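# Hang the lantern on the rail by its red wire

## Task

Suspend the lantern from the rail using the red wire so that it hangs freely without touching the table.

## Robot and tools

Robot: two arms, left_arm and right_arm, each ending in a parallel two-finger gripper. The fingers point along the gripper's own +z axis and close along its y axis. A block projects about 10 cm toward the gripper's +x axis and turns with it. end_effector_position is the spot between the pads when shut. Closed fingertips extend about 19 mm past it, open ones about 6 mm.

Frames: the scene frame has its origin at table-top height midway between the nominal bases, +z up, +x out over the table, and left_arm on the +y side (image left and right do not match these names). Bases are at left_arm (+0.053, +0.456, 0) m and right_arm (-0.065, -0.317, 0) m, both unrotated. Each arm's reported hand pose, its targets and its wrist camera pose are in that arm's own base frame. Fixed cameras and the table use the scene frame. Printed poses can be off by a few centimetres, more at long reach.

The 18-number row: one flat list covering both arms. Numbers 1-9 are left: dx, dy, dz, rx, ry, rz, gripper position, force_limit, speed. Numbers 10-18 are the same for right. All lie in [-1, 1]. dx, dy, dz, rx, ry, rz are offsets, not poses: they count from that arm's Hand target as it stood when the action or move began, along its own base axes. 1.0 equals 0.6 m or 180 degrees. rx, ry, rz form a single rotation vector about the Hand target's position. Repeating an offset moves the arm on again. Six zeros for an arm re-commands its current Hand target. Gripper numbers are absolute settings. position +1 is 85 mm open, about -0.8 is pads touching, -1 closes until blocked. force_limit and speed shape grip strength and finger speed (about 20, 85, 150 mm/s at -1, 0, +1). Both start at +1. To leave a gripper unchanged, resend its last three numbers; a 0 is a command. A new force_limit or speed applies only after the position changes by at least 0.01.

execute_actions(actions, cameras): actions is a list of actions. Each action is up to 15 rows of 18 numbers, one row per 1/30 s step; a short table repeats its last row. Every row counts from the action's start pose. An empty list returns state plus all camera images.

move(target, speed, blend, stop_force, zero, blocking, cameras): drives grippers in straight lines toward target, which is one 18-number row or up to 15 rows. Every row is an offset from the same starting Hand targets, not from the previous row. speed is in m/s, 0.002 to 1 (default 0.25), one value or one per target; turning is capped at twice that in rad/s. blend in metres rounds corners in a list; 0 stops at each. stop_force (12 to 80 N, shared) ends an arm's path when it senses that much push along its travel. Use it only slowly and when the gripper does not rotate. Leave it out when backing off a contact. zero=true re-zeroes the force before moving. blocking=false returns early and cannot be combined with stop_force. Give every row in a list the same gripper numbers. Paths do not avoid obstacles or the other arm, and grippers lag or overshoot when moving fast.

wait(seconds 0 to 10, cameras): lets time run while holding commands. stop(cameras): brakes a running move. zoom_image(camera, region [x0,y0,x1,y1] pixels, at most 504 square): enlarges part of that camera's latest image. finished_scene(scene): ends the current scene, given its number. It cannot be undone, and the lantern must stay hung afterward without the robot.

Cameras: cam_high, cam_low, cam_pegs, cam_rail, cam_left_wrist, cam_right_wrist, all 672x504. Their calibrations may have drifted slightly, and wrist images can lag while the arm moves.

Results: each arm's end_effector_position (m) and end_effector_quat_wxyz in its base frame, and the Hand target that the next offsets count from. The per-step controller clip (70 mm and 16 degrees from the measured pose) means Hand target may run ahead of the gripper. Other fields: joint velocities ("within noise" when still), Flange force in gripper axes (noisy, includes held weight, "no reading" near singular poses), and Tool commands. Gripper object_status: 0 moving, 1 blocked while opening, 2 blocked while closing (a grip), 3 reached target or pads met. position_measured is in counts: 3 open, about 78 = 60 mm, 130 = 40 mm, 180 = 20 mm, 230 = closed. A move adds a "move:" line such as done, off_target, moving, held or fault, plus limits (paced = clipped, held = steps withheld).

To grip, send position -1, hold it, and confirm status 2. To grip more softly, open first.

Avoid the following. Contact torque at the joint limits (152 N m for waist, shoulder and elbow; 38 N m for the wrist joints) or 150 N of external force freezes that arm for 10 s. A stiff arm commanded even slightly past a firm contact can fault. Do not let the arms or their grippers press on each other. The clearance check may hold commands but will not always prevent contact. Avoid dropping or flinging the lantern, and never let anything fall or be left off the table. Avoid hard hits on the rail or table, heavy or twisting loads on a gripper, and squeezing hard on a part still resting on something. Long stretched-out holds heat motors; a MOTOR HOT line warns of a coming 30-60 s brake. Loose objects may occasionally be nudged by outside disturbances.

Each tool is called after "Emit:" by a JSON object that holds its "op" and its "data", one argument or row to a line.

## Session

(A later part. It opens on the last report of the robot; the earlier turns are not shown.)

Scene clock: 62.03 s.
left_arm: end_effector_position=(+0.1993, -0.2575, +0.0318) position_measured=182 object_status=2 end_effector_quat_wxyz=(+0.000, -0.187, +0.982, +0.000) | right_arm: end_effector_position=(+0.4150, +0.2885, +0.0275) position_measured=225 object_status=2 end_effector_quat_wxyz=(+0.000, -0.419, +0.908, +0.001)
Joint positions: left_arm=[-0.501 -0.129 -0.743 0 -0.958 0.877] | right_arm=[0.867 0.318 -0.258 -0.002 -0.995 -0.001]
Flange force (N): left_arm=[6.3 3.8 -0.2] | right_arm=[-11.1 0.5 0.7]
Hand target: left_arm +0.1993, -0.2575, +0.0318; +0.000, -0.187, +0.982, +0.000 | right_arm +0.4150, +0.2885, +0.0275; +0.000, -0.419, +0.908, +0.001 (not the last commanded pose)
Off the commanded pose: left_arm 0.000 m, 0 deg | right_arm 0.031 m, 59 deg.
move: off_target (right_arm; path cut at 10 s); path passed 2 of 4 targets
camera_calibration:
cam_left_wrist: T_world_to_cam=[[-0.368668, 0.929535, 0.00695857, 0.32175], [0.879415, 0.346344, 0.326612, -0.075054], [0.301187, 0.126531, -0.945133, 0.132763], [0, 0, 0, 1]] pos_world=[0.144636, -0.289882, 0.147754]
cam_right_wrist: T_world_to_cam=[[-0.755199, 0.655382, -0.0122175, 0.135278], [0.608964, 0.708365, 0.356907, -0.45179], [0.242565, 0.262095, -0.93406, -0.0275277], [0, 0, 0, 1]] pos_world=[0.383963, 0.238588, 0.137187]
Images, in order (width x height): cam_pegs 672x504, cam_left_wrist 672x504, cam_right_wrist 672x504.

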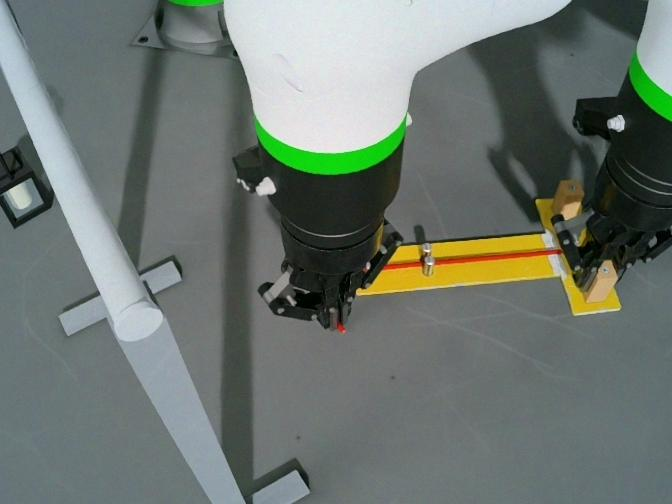

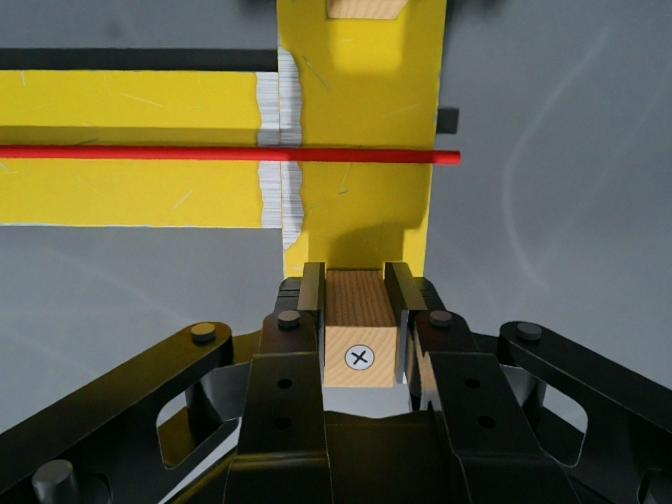

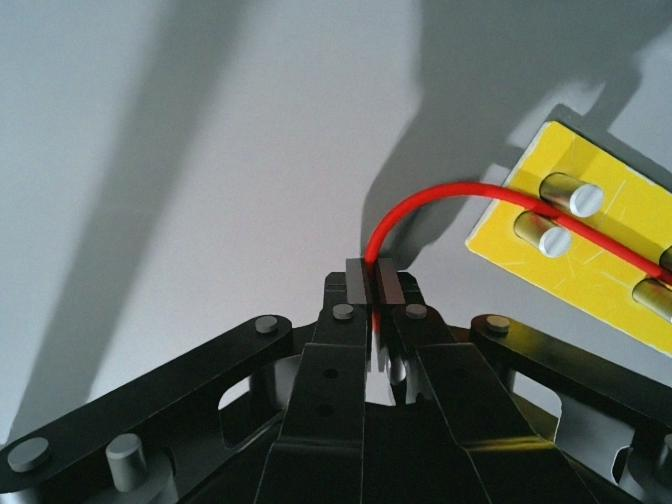

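Emit:
{"op": "move", "data": {
  "target": [
    [0,0,0,0,0,0,-1,0.6,-1,-0.0098,0.0255,0.003,0,0,0.167,-1,0,-0.8],
    [0,0,0,0,0,0,-1,0.6,-1,-0.0268,0.0447,0.006,0,0,0.333,-1,0,-0.8],
    [0,0,0,0,0,0,-1,0.6,-1,-0.0367,0.0513,0.006,0,0,0.417,-1,0,-0.8]
  ],
  "speed": 0.1,
  "blend": 0.004,
  "cameras": ["cam_left_wrist","cam_right_wrist","cam_pegs"]
}}

Scene clock: 69.70 s.
left_arm: end_effector_position=(+0.1993, -0.2575, +0.0318) position_measured=182 object_status=2 end_effector_quat_wxyz=(+0.000, -0.187, +0.982, +0.000) | right_arm: end_effector_position=(+0.3930, +0.3193, +0.0311) position_measured=225 object_status=2 end_effector_quat_wxyz=(+0.001, +0.886, -0.465, +0.000)
Joint positions: left_arm=[-0.501 -0.129 -0.743 0 -0.958 0.877] | right_arm=[0.942 0.316 -0.252 0 -1.004 1.234]
Flange force (N): left_arm=[6.2 3.2 -1.7] | right_arm=[-5.6 -11.1 0.5]
Hand target: left_arm +0.1993, -0.2575, +0.0318; +0.000, -0.187, +0.982, +0.000 | right_arm +0.3930, +0.3193, +0.0311; +0.001, +0.886, -0.465, +0.000
Off the commanded pose: left_arm 0.000 m, 0 deg | right_arm 0.000 m, 0 deg.
move: done
camera_calibration:
cam_left_wrist: T_world_to_cam=[[-0.368668, 0.929535, 0.00695857, 0.32175], [0.879415, 0.346344, 0.326612, -0.075054], [0.301187, 0.126531, -0.945133, 0.132763], [0, 0, 0, 1]] pos_world=[0.144636, -0.289882, 0.147754]
cam_right_wrist: T_world_to_cam=[[-0.827887, -0.560762, -0.0122346, 0.515308], [-0.527486, 0.770973, 0.356874, -0.0348469], [-0.190689, 0.301905, -0.934073, 0.130661], [0, 0, 0, 1]] pos_world=[0.433151, 0.276384, 0.140787]
Images, in order (width x height): cam_pegs 672x504, cam_left_wrist 672x504, cam_right_wrist 672x504.

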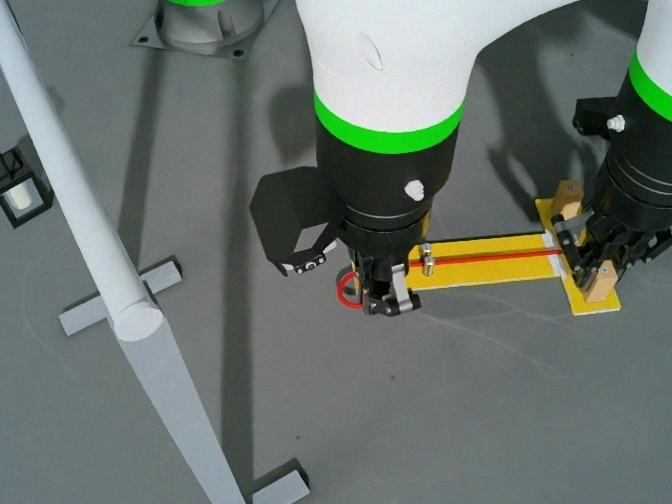

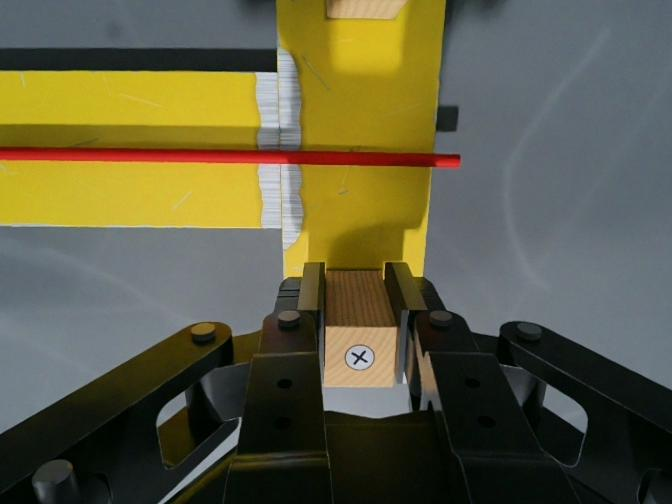

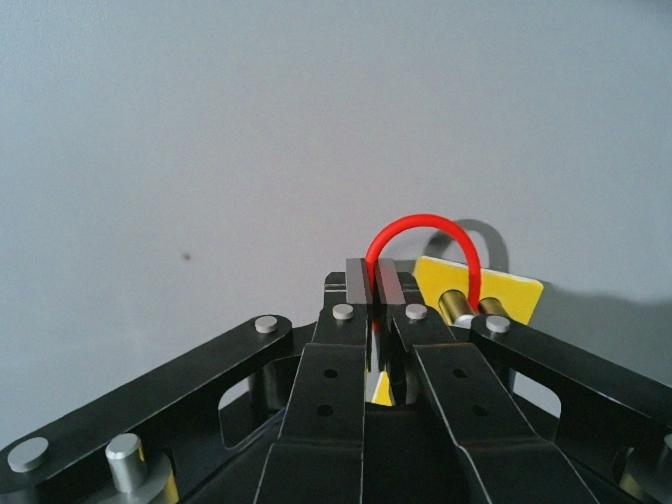

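Emit:
{"op": "move", "data": {
  "target": [0,0,0,0,0,0,-1,0.6,-1,0,0,0,0,0,0,-0.55,0,-0.8]
}}

Emit:
{"op": "move", "data": {
  "target": [
    [0,0,0,0,0,0,-1,0.6,-1,0,0,0.1,0,0,0,-0.55,0,-0.8],
    [0,0,0,0,0,0,-1,0.6,-1,-0.02,-0.25,0.3,0,0,0,-0.55,0,-0.8]
  ],
  "speed": 0.12,
  "cameras": ["cam_high","cam_right_wrist","cam_pegs"]
}}

Emit:
{"op": "zoom_image", "data": {
  "camera": "cam_pegs",
  "region": [300, 180, 510, 340]
}}

Scene clock: 71.77 s.
left_arm: end_effector_position=(+0.1993, -0.2575, +0.0318) position_measured=182 object_status=2 end_effector_quat_wxyz=(+0.000, -0.187, +0.982, +0.000) | right_arm: end_effector_position=(+0.3930, +0.3193, +0.0311) position_measured=199 object_status=0 end_effector_quat_wxyz=(+0.001, +0.886, -0.465, +0.000)
Joint positions: left_arm=[-0.501 -0.129 -0.743 0 -0.958 0.877] | right_arm=[0.942 0.316 -0.252 0 -1.005 1.234]
Flange force (N): left_arm=[5.3 4.6 -0.4] | right_arm=[-3.8 -9.0 0.2]
Hand target: left_arm +0.1993, -0.2575, +0.0318; +0.000, -0.187, +0.982, +0.000 | right_arm +0.3930, +0.3193, +0.0311; +0.001, +0.886, -0.465, +0.000
Off the commanded pose: left_arm 0.000 m, 0 deg | right_arm 0.000 m, 0 deg.
move: done

Scene clock: 74.63 s.
left_arm: end_effector_position=(+0.1993, -0.2575, +0.0318) position_measured=182 object_status=2 end_effector_quat_wxyz=(+0.000, -0.187, +0.982, +0.000) | right_arm: end_effector_position=(+0.3810, +0.1693, +0.2111) position_measured=199 object_status=3 end_effector_quat_wxyz=(+0.001, +0.886, -0.465, +0.000)
Joint positions: left_arm=[-0.501 -0.129 -0.743 0 -0.958 0.877] | right_arm=[0.735 -0.067 -0.232 0 -1.407 1.44]
Flange force (N): left_arm=[4.6 4.2 0.5] | right_arm=[-4.3 -10.1 -4.3]
Hand target: left_arm +0.1993, -0.2575, +0.0318; +0.000, -0.187, +0.982, +0.000 | right_arm +0.3810, +0.1693, +0.2111; +0.001, +0.886, -0.465, +0.000
Off the commanded pose: left_arm 0.000 m, 0 deg | right_arm 0.000 m, 0 deg.
move: done
camera_calibration:
cam_right_wrist: T_world_to_cam=[[-0.827817, -0.560867, -0.0121332, 0.423467], [-0.527558, 0.770935, 0.35685, 0.0102336], [-0.190791, 0.301807, -0.934083, 0.341726], [0, 0, 0, 1]] pos_world=[0.421151, 0.126484, 0.320687]
Images, in order (width x height): cam_high 672x504, cam_pegs 672x504, cam_right_wrist 672x504.

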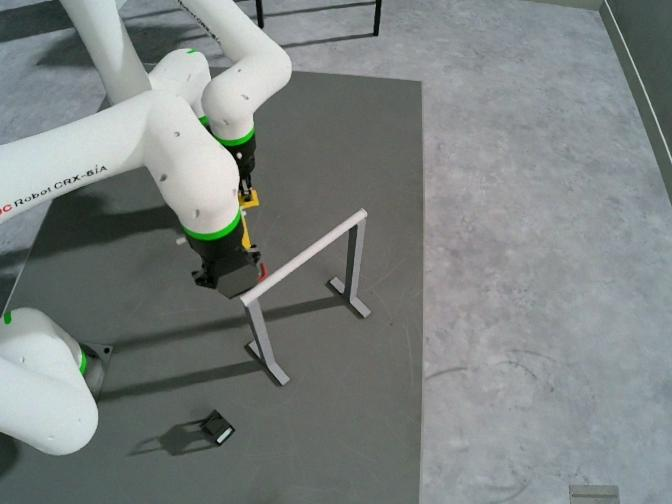

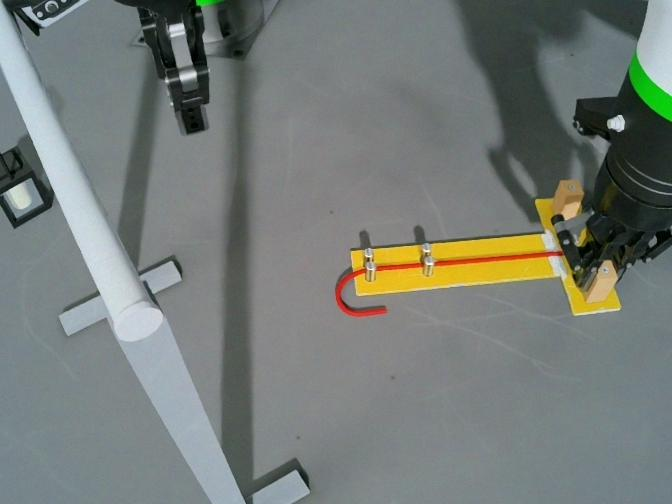

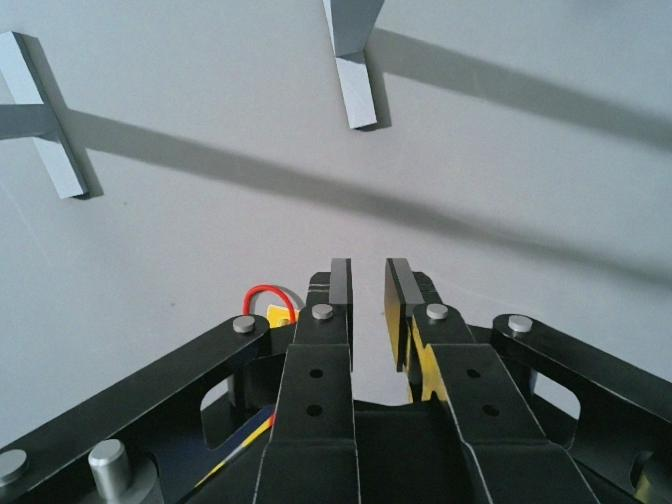

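Scaled by 2.400 from the camera's 672x504 image, which has a finer 960x720 frame.

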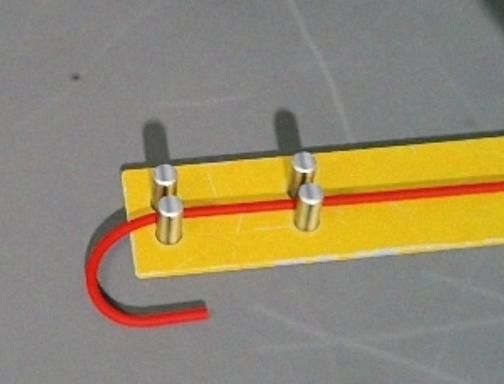

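Emit:
{"op": "move", "data": {
  "target": [
    [0,0,0,0,0,0,-1,0.6,-1,-0.08,0.2,0,0,0,-0.081,-0.3,0,-0.5],
    [0,0,0,0,0,0,-1,0.6,-1,-0.11,0.395,-0.15,0,0,-0.081,-0.3,0,-0.5]
  ],
  "speed": 0.2,
  "cameras": ["cam_right_wrist","cam_pegs"]
}}

Scene clock: 83.80 s.
left_arm: end_effector_position=(+0.1993, -0.2575, +0.0318) position_measured=182 object_status=2 end_effector_quat_wxyz=(+0.000, -0.187, +0.982, +0.000) | right_arm: end_effector_position=(+0.3150, +0.4063, +0.1212) position_measured=167 object_status=3 end_effector_quat_wxyz=(+0.001, +0.819, -0.573, +0.000)
Joint positions: left_arm=[-0.501 -0.129 -0.743 0 -0.958 0.877] | right_arm=[1.166 0.234 -0.123 -0.001 -1.215 0.755]
Flange force (N): left_arm=[4.7 4.3 -0.2] | right_arm=[-6.7 -4.4 -2.0]
Hand target: left_arm +0.1993, -0.2575, +0.0318; +0.000, -0.187, +0.982, +0.000 | right_arm +0.3150, +0.4063, +0.1211; +0.001, +0.819, -0.573, +0.000
Off the commanded pose: left_arm 0.000 m, 0 deg | right_arm 0.000 m, 0 deg.
move: done
camera_calibration:
cam_right_wrist: T_world_to_cam=[[-0.94236, -0.334379, -0.0121687, 0.444742], [-0.316461, 0.878871, 0.356986, -0.285505], [-0.108674, 0.34026, -0.934031, 0.132174], [0, 0, 0, 1]] pos_world=[0.343119, 0.354661, 0.230787]
Images, in order (width x height): cam_pegs 672x504, cam_right_wrist 672x504.

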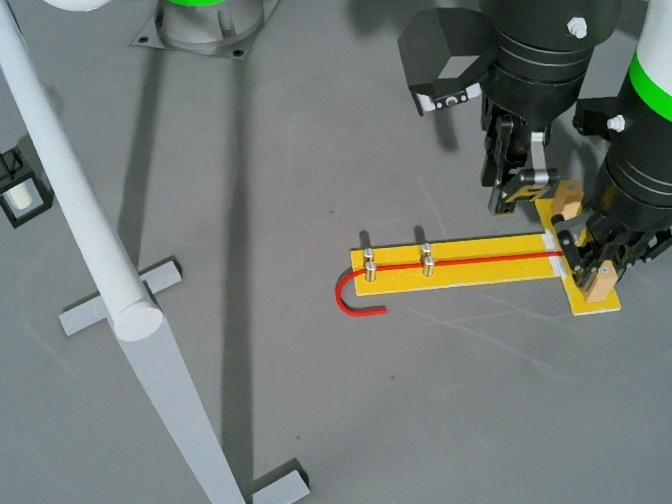

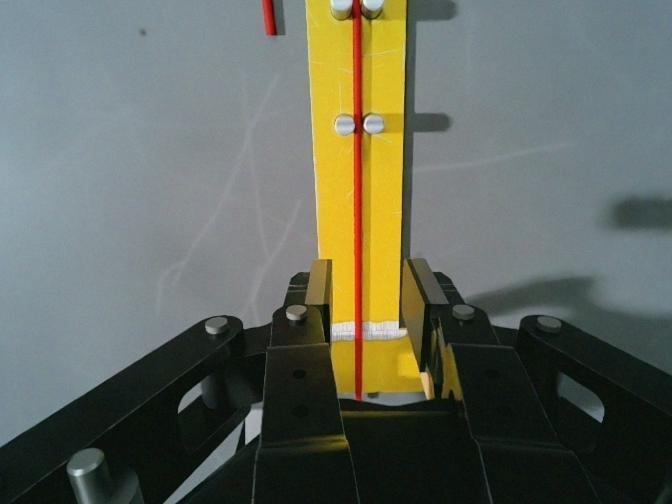

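Emit:
{"op": "move", "data": {
  "target": [0,0,0,0,0,0,-1,0.6,-1,-0.01,0.0195,-0.145,0,0,0,-0.3,0,-0.5],
  "speed": 0.15
}}

Emit:
{"op": "move", "data": {
  "target": [0,0,0,0,0,0,-1,0.6,-1,0,0,-0.0165,0,0,0,-0.3,0,-0.5],
  "speed": 0.02,
  "stop_force": 12,
  "cameras": ["cam_right_wrist"]
}}

Emit:
{"op": "move", "data": {
  "target": [0,0,0,0,0,0,-1,0.6,-1,0,0,0,0,0,0,-1,0,-0.8],
  "cameras": ["cam_right_wrist"]
}}

Scene clock: 85.50 s.
left_arm: end_effector_position=(+0.1993, -0.2575, +0.0318) position_measured=182 object_status=2 end_effector_quat_wxyz=(+0.000, -0.187, +0.982, +0.000) | right_arm: end_effector_position=(+0.3140, +0.4079, +0.1073) position_measured=167 object_status=3 end_effector_quat_wxyz=(+0.001, +0.819, -0.573, +0.000)
Joint positions: left_arm=[-0.501 -0.129 -0.743 0 -0.958 0.877] | right_arm=[1.17 0.248 -0.14 -0.001 -1.184 0.752]
Flange force (N): left_arm=[5.1 5.7 0.1] | right_arm=[-8.3 -6.3 -2.1]
Hand target: left_arm +0.1993, -0.2575, +0.0318; +0.000, -0.187, +0.982, +0.000 | right_arm +0.3140, +0.4079, +0.1074; +0.001, +0.819, -0.573, +0.000 (not the last commanded pose)
Off the commanded pose: left_arm 0.000 m, 0 deg | right_arm 0.074 m, 0 deg.
move: held (right_arm; a check stopped the path); limits=held
pose unreachable (right arm): on one or more control steps of this call, first in action 0 (counted from 0), this arm could not follow its commanded pose, so it was not sent that pose on those steps. It may still have moved: this result reports where it is.
cause: moving toward the commanded pose would bring a part of the arm too close to another arm (a part of this arm just beyond joint 5 (wrist pitch) and a part of the left arm just beyond its joint 5 (wrist pitch), where that arm would come to rest).

Scene clock: 86.83 s.
left_arm: end_effector_position=(+0.1993, -0.2575, +0.0318) position_measured=182 object_status=2 end_effector_quat_wxyz=(+0.000, -0.187, +0.982, +0.000) | right_arm: end_effector_position=(+0.3140, +0.4079, +0.0975) position_measured=167 object_status=3 end_effector_quat_wxyz=(+0.001, +0.819, -0.573, +0.000)
Joint positions: left_arm=[-0.501 -0.129 -0.743 0 -0.958 0.877] | right_arm=[1.17 0.257 -0.153 -0.001 -1.162 0.752]
Flange force (N): left_arm=[4.9 5.3 -0.5] | right_arm=[-8.0 -6.4 -1.4]
Hand target: left_arm +0.1993, -0.2575, +0.0318; +0.000, -0.187, +0.982, +0.000 | right_arm +0.3140, +0.4079, +0.0975; +0.001, +0.819, -0.573, +0.000
Off the commanded pose: left_arm 0.000 m, 0 deg | right_arm 0.000 m, 0 deg.
move: done
camera_calibration:
cam_right_wrist: T_world_to_cam=[[-0.942319, -0.334501, -0.0120075, 0.444074], [-0.316549, 0.878941, 0.356735, -0.278797], [-0.108774, 0.339959, -0.934128, 0.109512], [0, 0, 0, 1]] pos_world=[0.342119, 0.35636, 0.207087]
Images, in order (width x height): cam_right_wrist 672x504.

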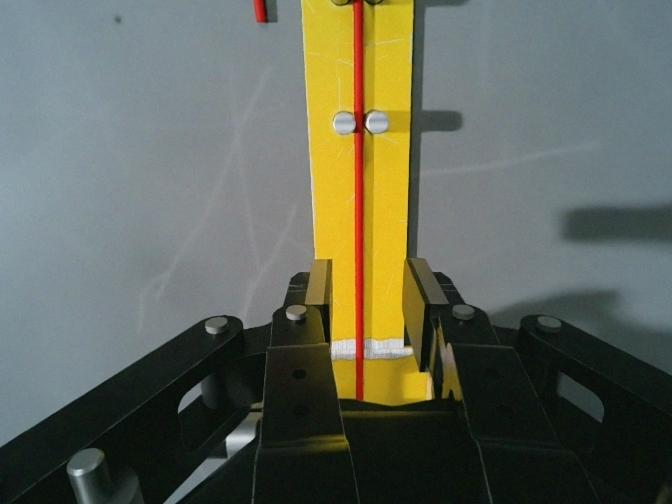

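Scene clock: 87.83 s.
left_arm: end_effector_position=(+0.1993, -0.2575, +0.0318) position_measured=182 object_status=2 end_effector_quat_wxyz=(+0.000, -0.187, +0.982, +0.000) | right_arm: end_effector_position=(+0.3140, +0.4079, +0.0975) position_measured=231 object_status=0 end_effector_quat_wxyz=(+0.001, +0.819, -0.573, +0.000)
Joint positions: left_arm=[-0.501 -0.129 -0.743 0 -0.958 0.877] | right_arm=[1.17 0.257 -0.153 -0.001 -1.162 0.752]
Flange force (N): left_arm=[4.9 4.5 0.2] | right_arm=[-7.9 -6.4 -1.5]
Hand target: left_arm +0.1993, -0.2575, +0.0318; +0.000, -0.187, +0.982, +0.000 | right_arm +0.3140, +0.4079, +0.0975; +0.001, +0.819, -0.573, +0.000
Off the commanded pose: left_arm 0.000 m, 0 deg | right_arm 0.000 m, 0 deg.
move: done
camera_calibration:
cam_right_wrist: T_world_to_cam=[[-0.942319, -0.334501, -0.0120075, 0.444074], [-0.316549, 0.878941, 0.356735, -0.278797], [-0.108774, 0.339959, -0.934128, 0.109512], [0, 0, 0, 1]] pos_world=[0.342119, 0.35636, 0.207087]
Images, in order (width x height): cam_right_wrist 672x504.

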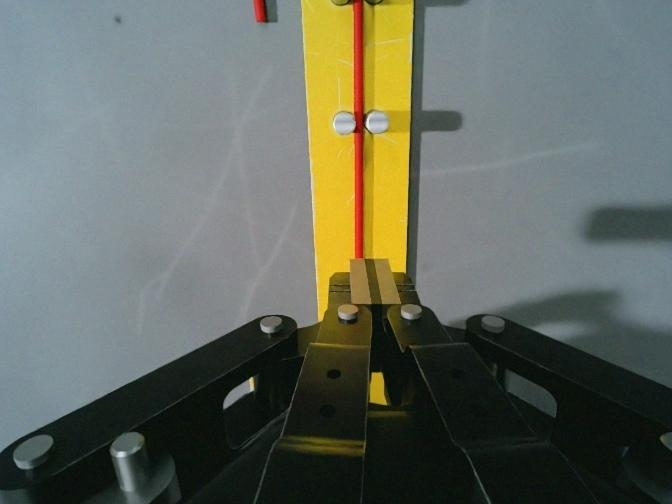

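Emit:
{"op": "move", "data": {
  "target": [0,0,0,0,0,0,0.5,0.6,-0.5,0.03,-0.08,0.12,0,0,0,-0.3,0,-0.5]
}}

Emit:
{"op": "move", "data": {
  "target": [
    [0,0,0.13,0,0,0,0.5,0.6,-0.5,0,0,0,0,0,0,-0.3,0,-0.5],
    [0,0,0.13,-0.07,0.18,0,0.5,0.6,-0.5,0,0,0,0,0,0,-0.3,0,-0.5]
  ],
  "speed": 0.15,
  "cameras": ["cam_left_wrist"]
}}

Scene clock: 96.70 s.
left_arm: end_effector_position=(+0.1993, -0.2575, +0.0318) position_measured=66 object_status=0 end_effector_quat_wxyz=(+0.000, -0.187, +0.982, +0.000) | right_arm: end_effector_position=(+0.3320, +0.3599, +0.1695) position_measured=167 object_status=3 end_effector_quat_wxyz=(+0.001, +0.819, -0.573, +0.000)
Joint positions: left_arm=[-0.501 -0.129 -0.743 0 -0.958 0.877] | right_arm=[1.094 0.139 -0.118 -0.001 -1.316 0.827]
Flange force (N): left_arm=[4.7 5.6 -2.1] | right_arm=[-7.6 -6.3 -2.6]
Hand target: left_arm +0.1993, -0.2575, +0.0318; +0.000, -0.187, +0.982, +0.000 | right_arm +0.3320, +0.3599, +0.1695; +0.001, +0.819, -0.573, +0.000
Off the commanded pose: left_arm 0.000 m, 0 deg | right_arm 0.000 m, 0 deg.
move: done

Scene clock: 100.07 s.
left_arm: end_effector_position=(+0.1993, -0.2575, +0.1098) position_measured=66 object_status=3 end_effector_quat_wxyz=(-0.294, -0.178, +0.937, -0.054) | right_arm: end_effector_position=(+0.3320, +0.3599, +0.1695) position_measured=167 object_status=3 end_effector_quat_wxyz=(+0.001, +0.819, -0.573, +0.000)
Joint positions: left_arm=[-0.181 0.067 -0.579 0.305 -1.464 0.44] | right_arm=[1.094 0.139 -0.118 -0.001 -1.316 0.827]
Flange force (N): left_arm=[6.3 2.5 2.6] | right_arm=[-7.4 -6.3 -2.7]
Hand target: left_arm +0.1993, -0.2575, +0.1098; -0.294, -0.178, +0.937, -0.054 | right_arm +0.3320, +0.3599, +0.1695; +0.001, +0.819, -0.573, +0.000
Off the commanded pose: left_arm 0.000 m, 0 deg | right_arm 0.000 m, 0 deg.
move: done
camera_calibration:
cam_left_wrist: T_world_to_cam=[[-0.363857, 0.931406, 0.00953218, 0.320369], [0.895805, 0.352717, -0.270413, -0.036643], [-0.255227, -0.0898527, -0.962697, 0.263683], [0, 0, 0, 1]] pos_world=[0.216692, -0.261776, 0.240884]
Images, in order (width x height): cam_left_wrist 672x504.

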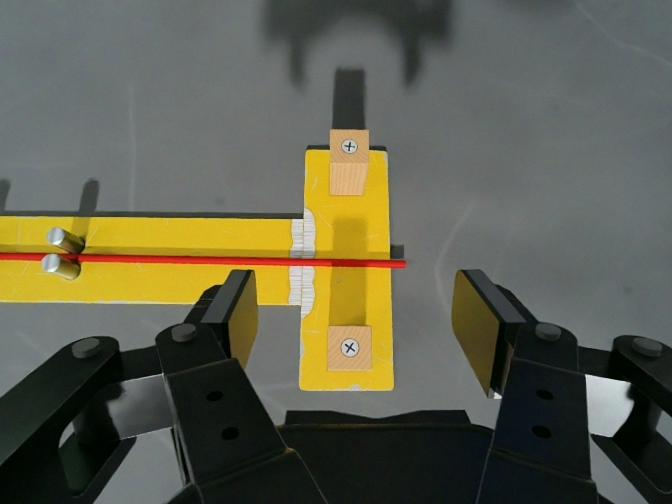

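Emit:
{"op": "move", "data": {
  "target": [0,0,-0.125,0,0,0,0.5,0.6,-0.5,0,0,0,0,0,0,-0.3,0,-0.5],
  "speed": 0.06,
  "cameras": ["cam_left_wrist","cam_pegs"]
}}

Emit:
{"op": "move", "data": {
  "target": [0,0,0,0,0,0,-1,0.6,-1,0,0,0,0,0,0,-0.3,0,-0.5],
  "cameras": ["cam_left_wrist","cam_pegs"]
}}

Scene clock: 102.07 s.
left_arm: end_effector_position=(+0.1993, -0.2575, +0.0348) position_measured=66 object_status=3 end_effector_quat_wxyz=(-0.294, -0.178, +0.937, -0.054) | right_arm: end_effector_position=(+0.3320, +0.3599, +0.1695) position_measured=167 object_status=3 end_effector_quat_wxyz=(+0.001, +0.819, -0.573, +0.000)
Joint positions: left_arm=[-0.183 0.196 -0.653 0.319 -1.271 0.377] | right_arm=[1.094 0.139 -0.118 -0.001 -1.316 0.827]
Joint velocities: left_arm=[-0.002 0.005 0 0.001 0.002 0.001] | right_arm=[within noise]
Flange force (N): left_arm=[5.8 1.2 0.5] | right_arm=[-6.7 -6.1 -2.4]
Hand target: left_arm +0.1993, -0.2575, +0.0348; -0.294, -0.178, +0.937, -0.054 | right_arm +0.3320, +0.3599, +0.1695; +0.001, +0.819, -0.573, +0.000
Off the commanded pose: left_arm 0.000 m, 0 deg | right_arm 0.000 m, 0 deg.
move: done
camera_calibration:
cam_left_wrist: T_world_to_cam=[[-0.363871, 0.9314, 0.00961164, 0.321072], [0.895746, 0.352735, -0.270586, -0.0568785], [-0.255414, -0.0898487, -0.962648, 0.191514], [0, 0, 0, 1]] pos_world=[0.216693, -0.261776, 0.165884]
Images, in order (width x height): cam_pegs 672x504, cam_left_wrist 672x504.

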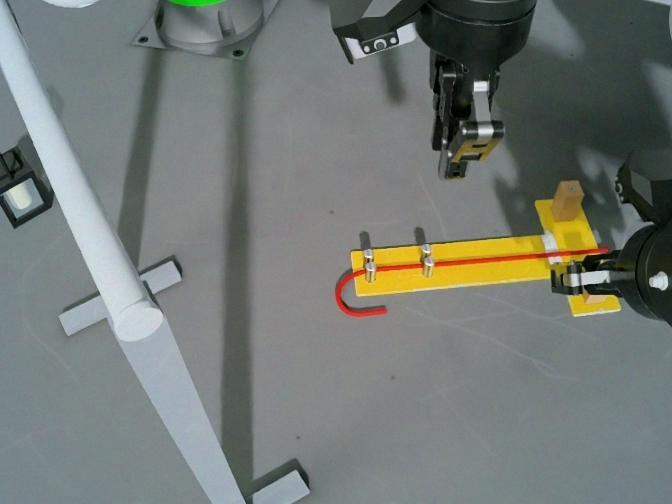

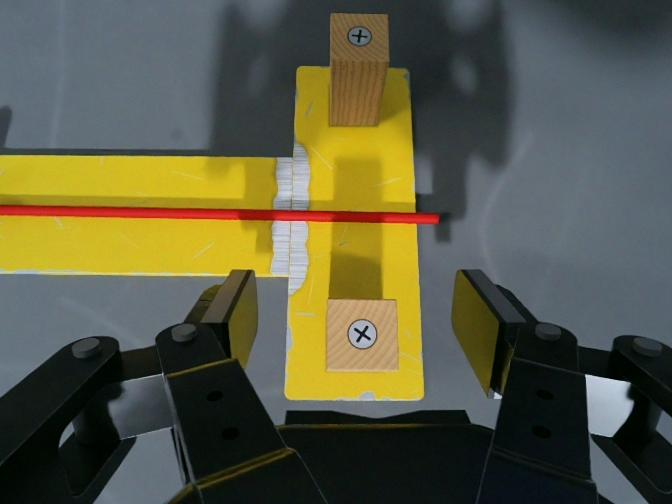

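Scene clock: 104.73 s.
left_arm: end_effector_position=(+0.1993, -0.2575, +0.0348) position_measured=182 object_status=0 end_effector_quat_wxyz=(-0.294, -0.178, +0.937, -0.054) | right_arm: end_effector_position=(+0.3320, +0.3599, +0.1695) position_measured=167 object_status=3 end_effector_quat_wxyz=(+0.001, +0.819, -0.573, +0.000)
Joint positions: left_arm=[-0.183 0.196 -0.653 0.319 -1.271 0.377] | right_arm=[1.094 0.139 -0.118 -0.001 -1.316 0.827]
Flange force (N): left_arm=[11.1 10.6 -25.2] | right_arm=[-7.5 -7.0 -3.1]
Hand target: left_arm +0.1993, -0.2575, +0.0348; -0.294, -0.178, +0.937, -0.054 | right_arm +0.3320, +0.3599, +0.1695; +0.001, +0.819, -0.573, +0.000
Off the commanded pose: left_arm 0.000 m, 0 deg | right_arm 0.000 m, 0 deg.
move: done
camera_calibration:
cam_left_wrist: T_world_to_cam=[[-0.363893, 0.931392, 0.00952144, 0.32109], [0.895738, 0.35273, -0.27062, -0.0568725], [-0.255411, -0.0899479, -0.962639, 0.191487], [0, 0, 0, 1]] pos_world=[0.216693, -0.261776, 0.165884]
Images, in order (width x height): cam_pegs 672x504, cam_left_wrist 672x504.

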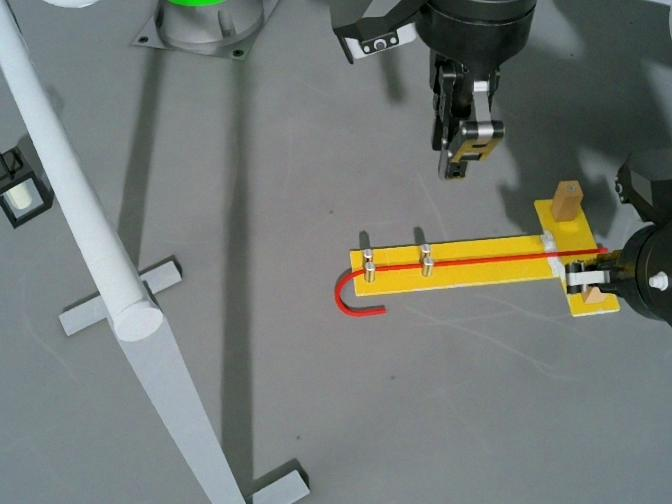

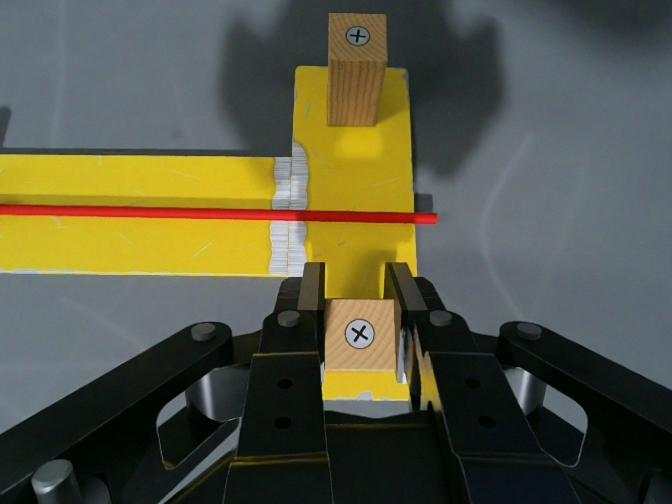

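Emit:
{"op": "move", "data": {
  "target": [
    [0,0,0.002,0,0,0,-1,0.6,-1,-0.0383,0.0968,-0.2,0,0,0,-0.3,0,-0.5]
  ],
  "speed": 0.15
}}

Emit:
{"op": "move", "data": {
  "target": [0,0,0,0,0,0,-1,0.6,-1,0,0,-0.0417,0,0,0,-0.3,0,-0.5],
  "speed": 0.02,
  "stop_force": 12,
  "cameras": ["cam_right_wrist","cam_pegs"]
}}

Scene clock: 106.87 s.
left_arm: end_effector_position=(+0.1993, -0.2575, +0.0360) position_measured=182 object_status=2 end_effector_quat_wxyz=(-0.294, -0.178, +0.937, -0.054) | right_arm: end_effector_position=(+0.3090, +0.4180, +0.0495) position_measured=167 object_status=3 end_effector_quat_wxyz=(+0.001, +0.819, -0.573, +0.000)
Joint positions: left_arm=[-0.183 0.194 -0.652 0.319 -1.274 0.378] | right_arm=[1.186 0.322 -0.193 -0.001 -1.057 0.735]
Flange force (N): left_arm=[5.5 2.1 2.0] | right_arm=[-7.3 -5.2 -1.4]
Hand target: left_arm +0.1993, -0.2575, +0.0360; -0.294, -0.178, +0.937, -0.054 | right_arm +0.3090, +0.4180, +0.0495; +0.001, +0.819, -0.573, +0.000
Off the commanded pose: left_arm 0.000 m, 0 deg | right_arm 0.000 m, 0 deg.
move: done

Scene clock: 109.00 s.
left_arm: end_effector_position=(+0.1993, -0.2575, +0.0359) position_measured=182 object_status=2 end_effector_quat_wxyz=(-0.294, -0.178, +0.937, -0.054) | right_arm: end_effector_position=(+0.3090, +0.4180, +0.0245) position_measured=167 object_status=3 end_effector_quat_wxyz=(+0.001, +0.819, -0.573, +0.000)
Joint positions: left_arm=[-0.183 0.194 -0.652 0.319 -1.274 0.378] | right_arm=[1.187 0.354 -0.217 -0.001 -1.001 0.735]
Flange force (N): left_arm=[3.4 1.3 6.4] | right_arm=[-7.7 -5.3 -6.7]
Hand target: left_arm +0.1993, -0.2575, +0.0360; -0.294, -0.178, +0.937, -0.054 | right_arm +0.3090, +0.4180, +0.0245; +0.001, +0.819, -0.573, +0.000
Off the commanded pose: left_arm 0.000 m, 0 deg | right_arm 0.000 m, 0 deg.
move: done
camera_calibration:
cam_right_wrist: T_world_to_cam=[[-0.942359, -0.334387, -0.0120632, 0.441844], [-0.316465, 0.878983, 0.356706, -0.263255], [-0.108675, 0.339963, -0.934139, 0.0373089], [0, 0, 0, 1]] pos_world=[0.337119, 0.36646, 0.134087]
Images, in order (width x height): cam_pegs 672x504, cam_right_wrist 672x504.

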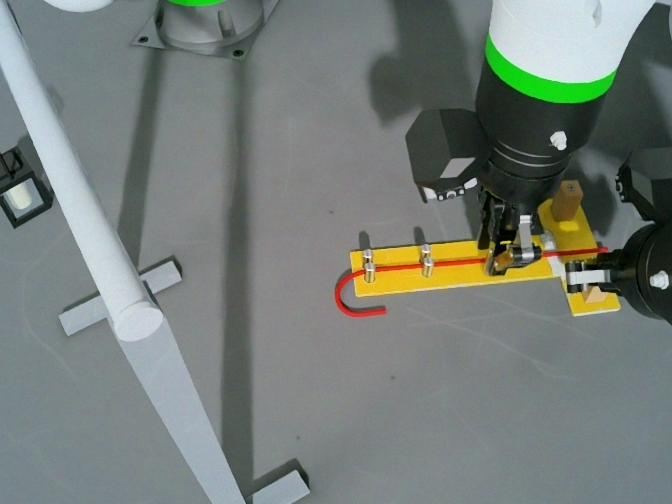

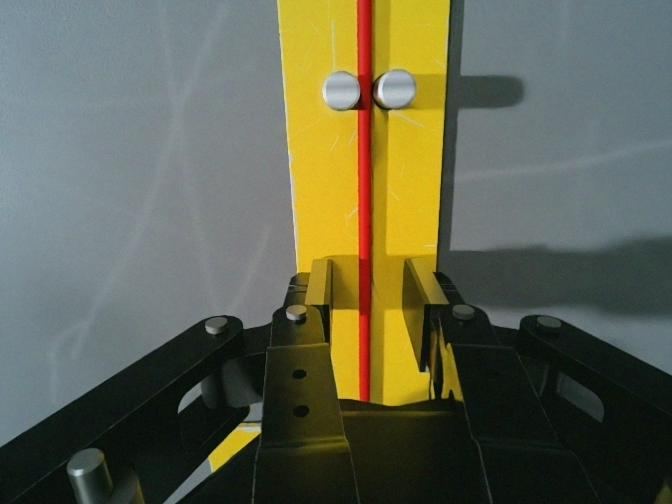

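Emit:
{"op": "move", "data": {
  "target": [0,0,0,0,0,0,-1,0.6,-1,0.0031,0.0011,0,0,0,0,-1,0,-0.8]
}}

Emit:
{"op": "move", "data": {
  "target": [0,0,0,0,0,0,-1,0.6,-1,0.0213,-0.0561,0.002,0,0,0,-1,0,-0.8],
  "speed": 0.06,
  "cameras": ["cam_right_wrist","cam_pegs"]
}}

Scene clock: 111.00 s.
left_arm: end_effector_position=(+0.1993, -0.2575, +0.0359) position_measured=182 object_status=2 end_effector_quat_wxyz=(-0.294, -0.178, +0.937, -0.054) | right_arm: end_effector_position=(+0.3109, +0.4187, +0.0244) position_measured=226 object_status=0 end_effector_quat_wxyz=(+0.001, +0.819, -0.573, +0.000)
Joint positions: left_arm=[-0.183 0.194 -0.652 0.319 -1.274 0.378] | right_arm=[1.184 0.358 -0.212 -0.001 -1.002 0.738]
Flange force (N): left_arm=[1.5 -0.9 14.1] | right_arm=[-7.2 -11.2 -21.5]
Hand target: left_arm +0.1993, -0.2575, +0.0360; -0.294, -0.178, +0.937, -0.054 | right_arm +0.3109, +0.4187, +0.0245; +0.001, +0.819, -0.573, +0.000
Off the commanded pose: left_arm 0.000 m, 0 deg | right_arm 0.000 m, 0 deg.
move: done

Scene clock: 111.97 s.
left_arm: end_effector_position=(+0.1993, -0.2575, +0.0360) position_measured=182 object_status=2 end_effector_quat_wxyz=(-0.294, -0.178, +0.937, -0.054) | right_arm: end_effector_position=(+0.3236, +0.3851, +0.0256) position_measured=226 object_status=2 end_effector_quat_wxyz=(+0.001, +0.819, -0.573, +0.000)
Joint positions: left_arm=[-0.183 0.194 -0.652 0.319 -1.274 0.378] | right_arm=[1.133 0.316 -0.267 -0.001 -0.99 0.789]
Flange force (N): left_arm=[5.1 0.9 1.4] | right_arm=[-6.6 -2.8 0.7]
Hand target: left_arm +0.1993, -0.2575, +0.0360; -0.294, -0.178, +0.937, -0.054 | right_arm +0.3236, +0.3850, +0.0257; +0.001, +0.819, -0.573, +0.000
Off the commanded pose: left_arm 0.000 m, 0 deg | right_arm 0.000 m, 0 deg.
move: done
camera_calibration:
cam_right_wrist: T_world_to_cam=[[-0.942319, -0.334501, -0.0120075, 0.444598], [-0.316549, 0.878941, 0.356735, -0.230017], [-0.108774, 0.339959, -0.934128, 0.0512704], [0, 0, 0, 1]] pos_world=[0.351719, 0.33346, 0.135287]
Images, in order (width x height): cam_pegs 672x504, cam_right_wrist 672x504.

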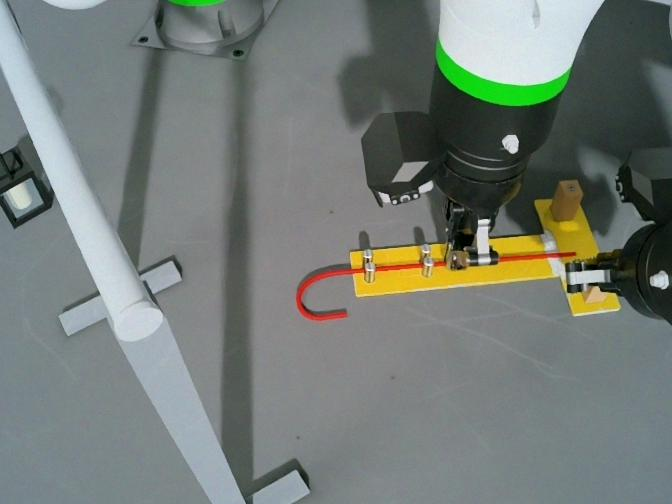

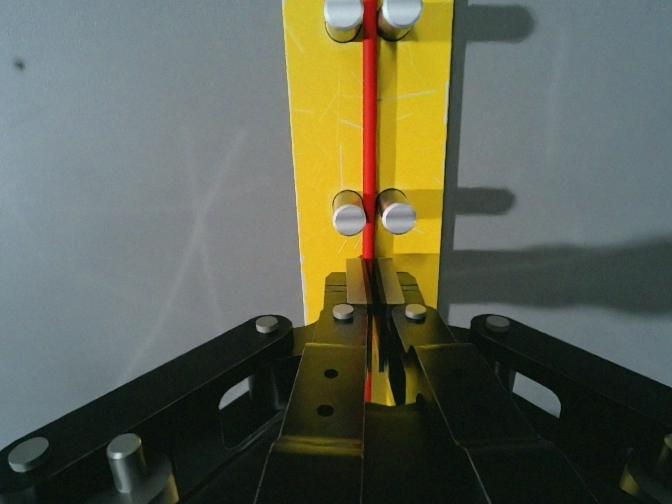

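Emit:
{"op": "move", "data": {
  "target": [
    [0,0,0,0,0,0,-1,0.6,-1,0,0,0,0,0,0,-0.5,0,-0.5],
    [0,0,0,0,0,0,-1,0.6,-1,-0.0213,0.0561,0,0,0,0,-0.5,0,-0.5]
  ],
  "speed": 0.08
}}

Emit:
{"op": "move", "data": {
  "target": [0,0,0,0,0,0,-1,0.6,-1,0,0,0,0,0,0,-1,0,-0.8]
}}

Emit:
{"op": "move", "data": {
  "target": [0,0,0,0,0,0,-1,0.6,-1,0.0213,-0.0561,0,0,0,0,-1,0,-0.8],
  "speed": 0.06
}}

Emit:
{"op": "move", "data": {
  "target": [
    [0,0,0,0,0,0,-1,0.6,-1,0,0,0,0,0,0,-0.5,0,-0.5],
    [0,0,0,0,0,0,-1,0.6,-1,-0.0213,0.0561,0,0,0,0,-0.5,0,-0.5]
  ],
  "speed": 0.08
}}

Emit:
{"op": "move", "data": {
  "target": [0,0,0,0,0,0,-1,0.6,-1,0,0,0,0,0,0,-1,0,-0.8],
  "cameras": ["cam_right_wrist","cam_pegs","cam_left_wrist"]
}}

Scene clock: 114.20 s.
left_arm: end_effector_position=(+0.1993, -0.2575, +0.0360) position_measured=182 object_status=2 end_effector_quat_wxyz=(-0.294, -0.178, +0.937, -0.054) | right_arm: end_effector_position=(+0.3109, +0.4186, +0.0256) position_measured=192 object_status=3 end_effector_quat_wxyz=(+0.001, +0.819, -0.573, +0.000)
Joint positions: left_arm=[-0.183 0.194 -0.652 0.319 -1.274 0.378] | right_arm=[1.184 0.356 -0.211 -0.001 -1.005 0.738]
Flange force (N): left_arm=[5.7 2.7 2.1] | right_arm=[-9.5 -8.8 -0.6]
Hand target: left_arm +0.1993, -0.2575, +0.0360; -0.294, -0.178, +0.937, -0.054 | right_arm +0.3109, +0.4187, +0.0257; +0.001, +0.819, -0.573, +0.000
Off the commanded pose: left_arm 0.000 m, 0 deg | right_arm 0.000 m, 0 deg.
move: done

Scene clock: 115.00 s.
left_arm: end_effector_position=(+0.1993, -0.2575, +0.0360) position_measured=182 object_status=2 end_effector_quat_wxyz=(-0.294, -0.178, +0.937, -0.054) | right_arm: end_effector_position=(+0.3109, +0.4187, +0.0257) position_measured=226 object_status=0 end_effector_quat_wxyz=(+0.001, +0.819, -0.573, +0.000)
Joint positions: left_arm=[-0.183 0.194 -0.652 0.319 -1.274 0.378] | right_arm=[1.184 0.356 -0.211 -0.001 -1.005 0.738]
Flange force (N): left_arm=[5.1 2.1 3.5] | right_arm=[-9.0 -6.4 -0.7]
Hand target: left_arm +0.1993, -0.2575, +0.0360; -0.294, -0.178, +0.937, -0.054 | right_arm +0.3109, +0.4187, +0.0257; +0.001, +0.819, -0.573, +0.000
Off the commanded pose: left_arm 0.000 m, 0 deg | right_arm 0.000 m, 0 deg.
move: done

Scene clock: 115.97 s.
left_arm: end_effector_position=(+0.1993, -0.2575, +0.0360) position_measured=182 object_status=2 end_effector_quat_wxyz=(-0.294, -0.178, +0.937, -0.054) | right_arm: end_effector_position=(+0.3236, +0.3851, +0.0257) position_measured=226 object_status=2 end_effector_quat_wxyz=(+0.001, +0.819, -0.573, +0.000)
Joint positions: left_arm=[-0.183 0.194 -0.652 0.319 -1.274 0.378] | right_arm=[1.133 0.316 -0.267 -0.001 -0.99 0.789]
Flange force (N): left_arm=[5.6 0.8 1.6] | right_arm=[-9.7 -5.4 0.0]
Hand target: left_arm +0.1993, -0.2575, +0.0360; -0.294, -0.178, +0.937, -0.054 | right_arm +0.3236, +0.3850, +0.0257; +0.001, +0.819, -0.573, +0.000
Off the commanded pose: left_arm 0.000 m, 0 deg | right_arm 0.000 m, 0 deg.
move: done

Scene clock: 117.40 s.
left_arm: end_effector_position=(+0.1993, -0.2575, +0.0360) position_measured=182 object_status=2 end_effector_quat_wxyz=(-0.294, -0.178, +0.937, -0.054) | right_arm: end_effector_position=(+0.3109, +0.4186, +0.0256) position_measured=192 object_status=3 end_effector_quat_wxyz=(+0.001, +0.819, -0.573, +0.000)
Joint positions: left_arm=[-0.183 0.194 -0.652 0.319 -1.274 0.378] | right_arm=[1.184 0.356 -0.211 -0.001 -1.005 0.738]
Flange force (N): left_arm=[6.1 3.3 2.1] | right_arm=[-9.9 -8.8 0.1]
Hand target: left_arm +0.1993, -0.2575, +0.0360; -0.294, -0.178, +0.937, -0.054 | right_arm +0.3109, +0.4187, +0.0257; +0.001, +0.819, -0.573, +0.000
Off the commanded pose: left_arm 0.000 m, 0 deg | right_arm 0.000 m, 0 deg.
move: done

Scene clock: 118.20 s.
left_arm: end_effector_position=(+0.1993, -0.2575, +0.0360) position_measured=182 object_status=2 end_effector_quat_wxyz=(-0.294, -0.178, +0.937, -0.054) | right_arm: end_effector_position=(+0.3109, +0.4187, +0.0257) position_measured=226 object_status=0 end_effector_quat_wxyz=(+0.001, +0.819, -0.573, +0.000)
Joint positions: left_arm=[-0.183 0.194 -0.652 0.319 -1.274 0.378] | right_arm=[1.184 0.356 -0.211 -0.001 -1.005 0.738]
Flange force (N): left_arm=[5.0 2.0 3.1] | right_arm=[-8.1 -5.2 -0.6]
Hand target: left_arm +0.1993, -0.2575, +0.0360; -0.294, -0.178, +0.937, -0.054 | right_arm +0.3109, +0.4187, +0.0257; +0.001, +0.819, -0.573, +0.000
Off the commanded pose: left_arm 0.000 m, 0 deg | right_arm 0.000 m, 0 deg.
move: done
camera_calibration:
cam_left_wrist: T_world_to_cam=[[-0.363871, 0.9314, 0.00961164, 0.321061], [0.895746, 0.352735, -0.270586, -0.0565538], [-0.255414, -0.0898487, -0.962648, 0.192669], [0, 0, 0, 1]] pos_world=[0.216693, -0.261776, 0.167084]
cam_right_wrist: T_world_to_cam=[[-0.942319, -0.334501, -0.0120075, 0.443776], [-0.316549, 0.878941, 0.356735, -0.263601], [-0.108774, 0.339959, -0.934128, 0.0384555], [0, 0, 0, 1]] pos_world=[0.338919, 0.36706, 0.135287]
Images, in order (width x height): cam_pegs 672x504, cam_left_wrist 672x504, cam_right_wrist 672x504.

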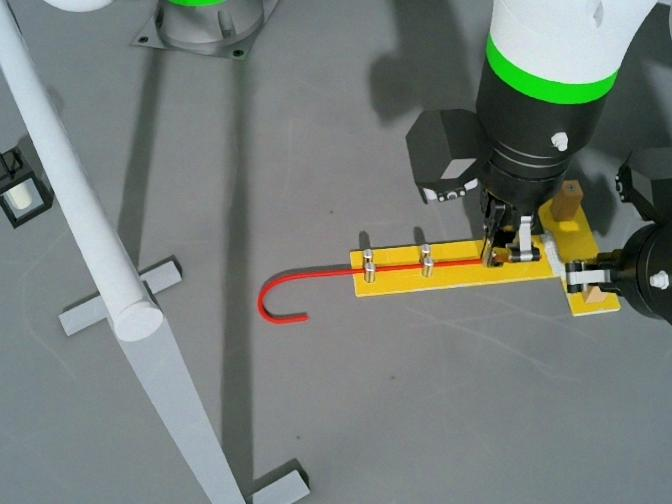

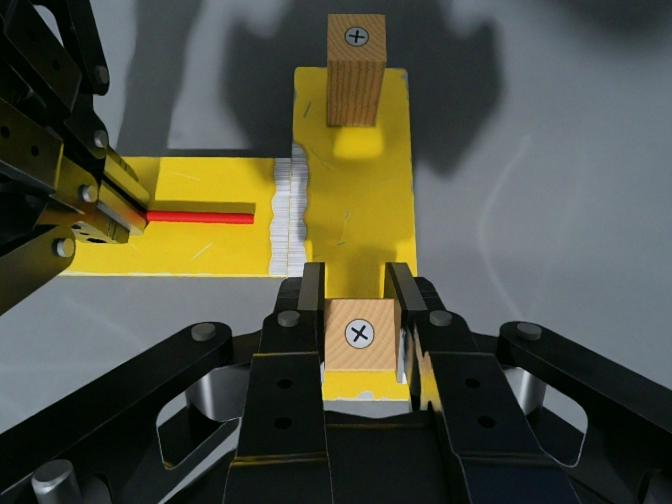

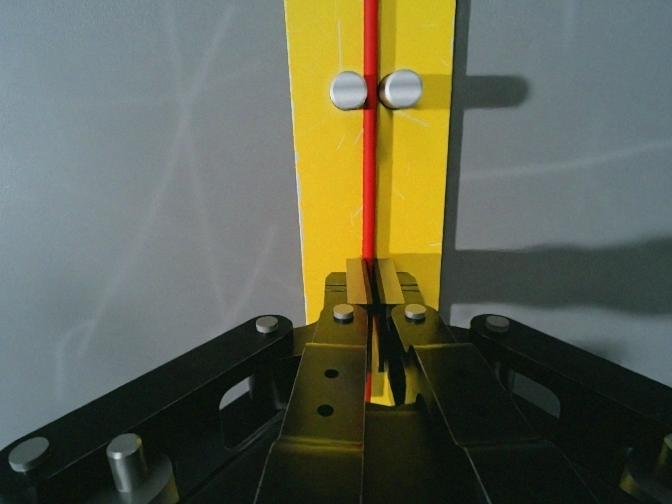

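Emit:
{"op": "move", "data": {
  "target": [0,0,0,0,0,0,-1,0.6,-1,0.0213,-0.0561,0,0,0,0,-1,0,-0.8],
  "speed": 0.06
}}

Emit:
{"op": "move", "data": {
  "target": [
    [0,0,0,0,0,0,-1,0.6,-1,0,0,0,0,0,0,-0.5,0,-0.5],
    [0,0,0,0,0,0,-1,0.6,-1,-0.0213,0.0561,0,0,0,0,-0.5,0,-0.5]
  ],
  "speed": 0.08,
  "cameras": ["cam_right_wrist","cam_left_wrist"]
}}

Scene clock: 120.50 s.
left_arm: end_effector_position=(+0.1993, -0.2575, +0.0360) position_measured=182 object_status=2 end_effector_quat_wxyz=(-0.294, -0.178, +0.937, -0.054) | right_arm: end_effector_position=(+0.3236, +0.3851, +0.0257) position_measured=226 object_status=2 end_effector_quat_wxyz=(+0.001, +0.819, -0.573, +0.000)
Joint positions: left_arm=[-0.183 0.194 -0.652 0.319 -1.274 0.378] | right_arm=[1.133 0.316 -0.267 -0.001 -0.99 0.789]
Flange force (N): left_arm=[5.2 0.1 2.0] | right_arm=[-9.7 -7.6 1.6]
Hand target: left_arm +0.1993, -0.2575, +0.0360; -0.294, -0.178, +0.937, -0.054 | right_arm +0.3236, +0.3850, +0.0257; +0.001, +0.819, -0.573, +0.000
Off the commanded pose: left_arm 0.000 m, 0 deg | right_arm 0.000 m, 0 deg.
move: done

Scene clock: 121.90 s.
left_arm: end_effector_position=(+0.1993, -0.2575, +0.0360) position_measured=182 object_status=2 end_effector_quat_wxyz=(-0.294, -0.178, +0.937, -0.054) | right_arm: end_effector_position=(+0.3108, +0.4186, +0.0256) position_measured=192 object_status=3 end_effector_quat_wxyz=(+0.001, +0.819, -0.573, +0.000)
Joint positions: left_arm=[-0.183 0.194 -0.652 0.319 -1.274 0.378] | right_arm=[1.184 0.356 -0.211 -0.001 -1.005 0.738]
Flange force (N): left_arm=[5.7 3.0 2.2] | right_arm=[-8.6 -7.8 0.4]
Hand target: left_arm +0.1993, -0.2575, +0.0360; -0.294, -0.178, +0.937, -0.054 | right_arm +0.3109, +0.4187, +0.0257; +0.001, +0.819, -0.573, +0.000
Off the commanded pose: left_arm 0.000 m, 0 deg | right_arm 0.000 m, 0 deg.
move: done
camera_calibration:
cam_left_wrist: T_world_to_cam=[[-0.36387, 0.9314, 0.00961132, 0.321061], [0.895747, 0.352734, -0.270586, -0.0565542], [-0.255414, -0.0898487, -0.962648, 0.192669], [0, 0, 0, 1]] pos_world=[0.216693, -0.261776, 0.167084]
cam_right_wrist: T_world_to_cam=[[-0.942349, -0.334417, -0.0119744, 0.443751], [-0.316459, 0.878973, 0.356736, -0.263644], [-0.108773, 0.339959, -0.934128, 0.038455], [0, 0, 0, 1]] pos_world=[0.338919, 0.36706, 0.135287]
Images, in order (width x height): cam_left_wrist 672x504, cam_right_wrist 672x504.

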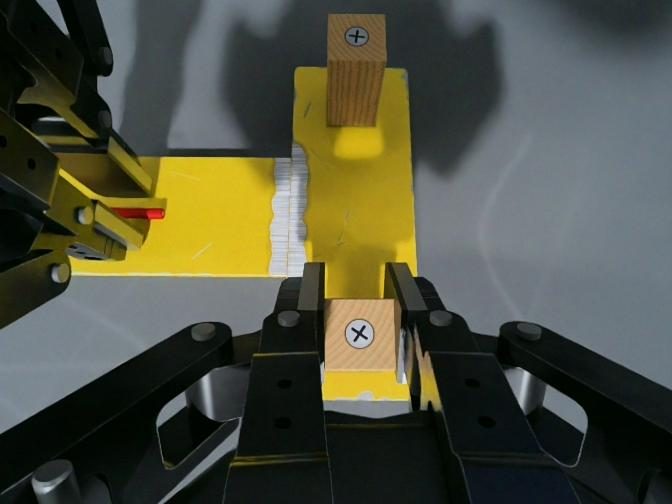

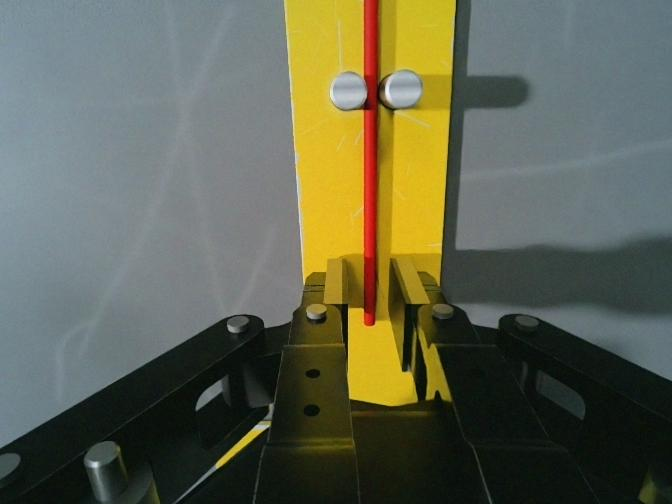

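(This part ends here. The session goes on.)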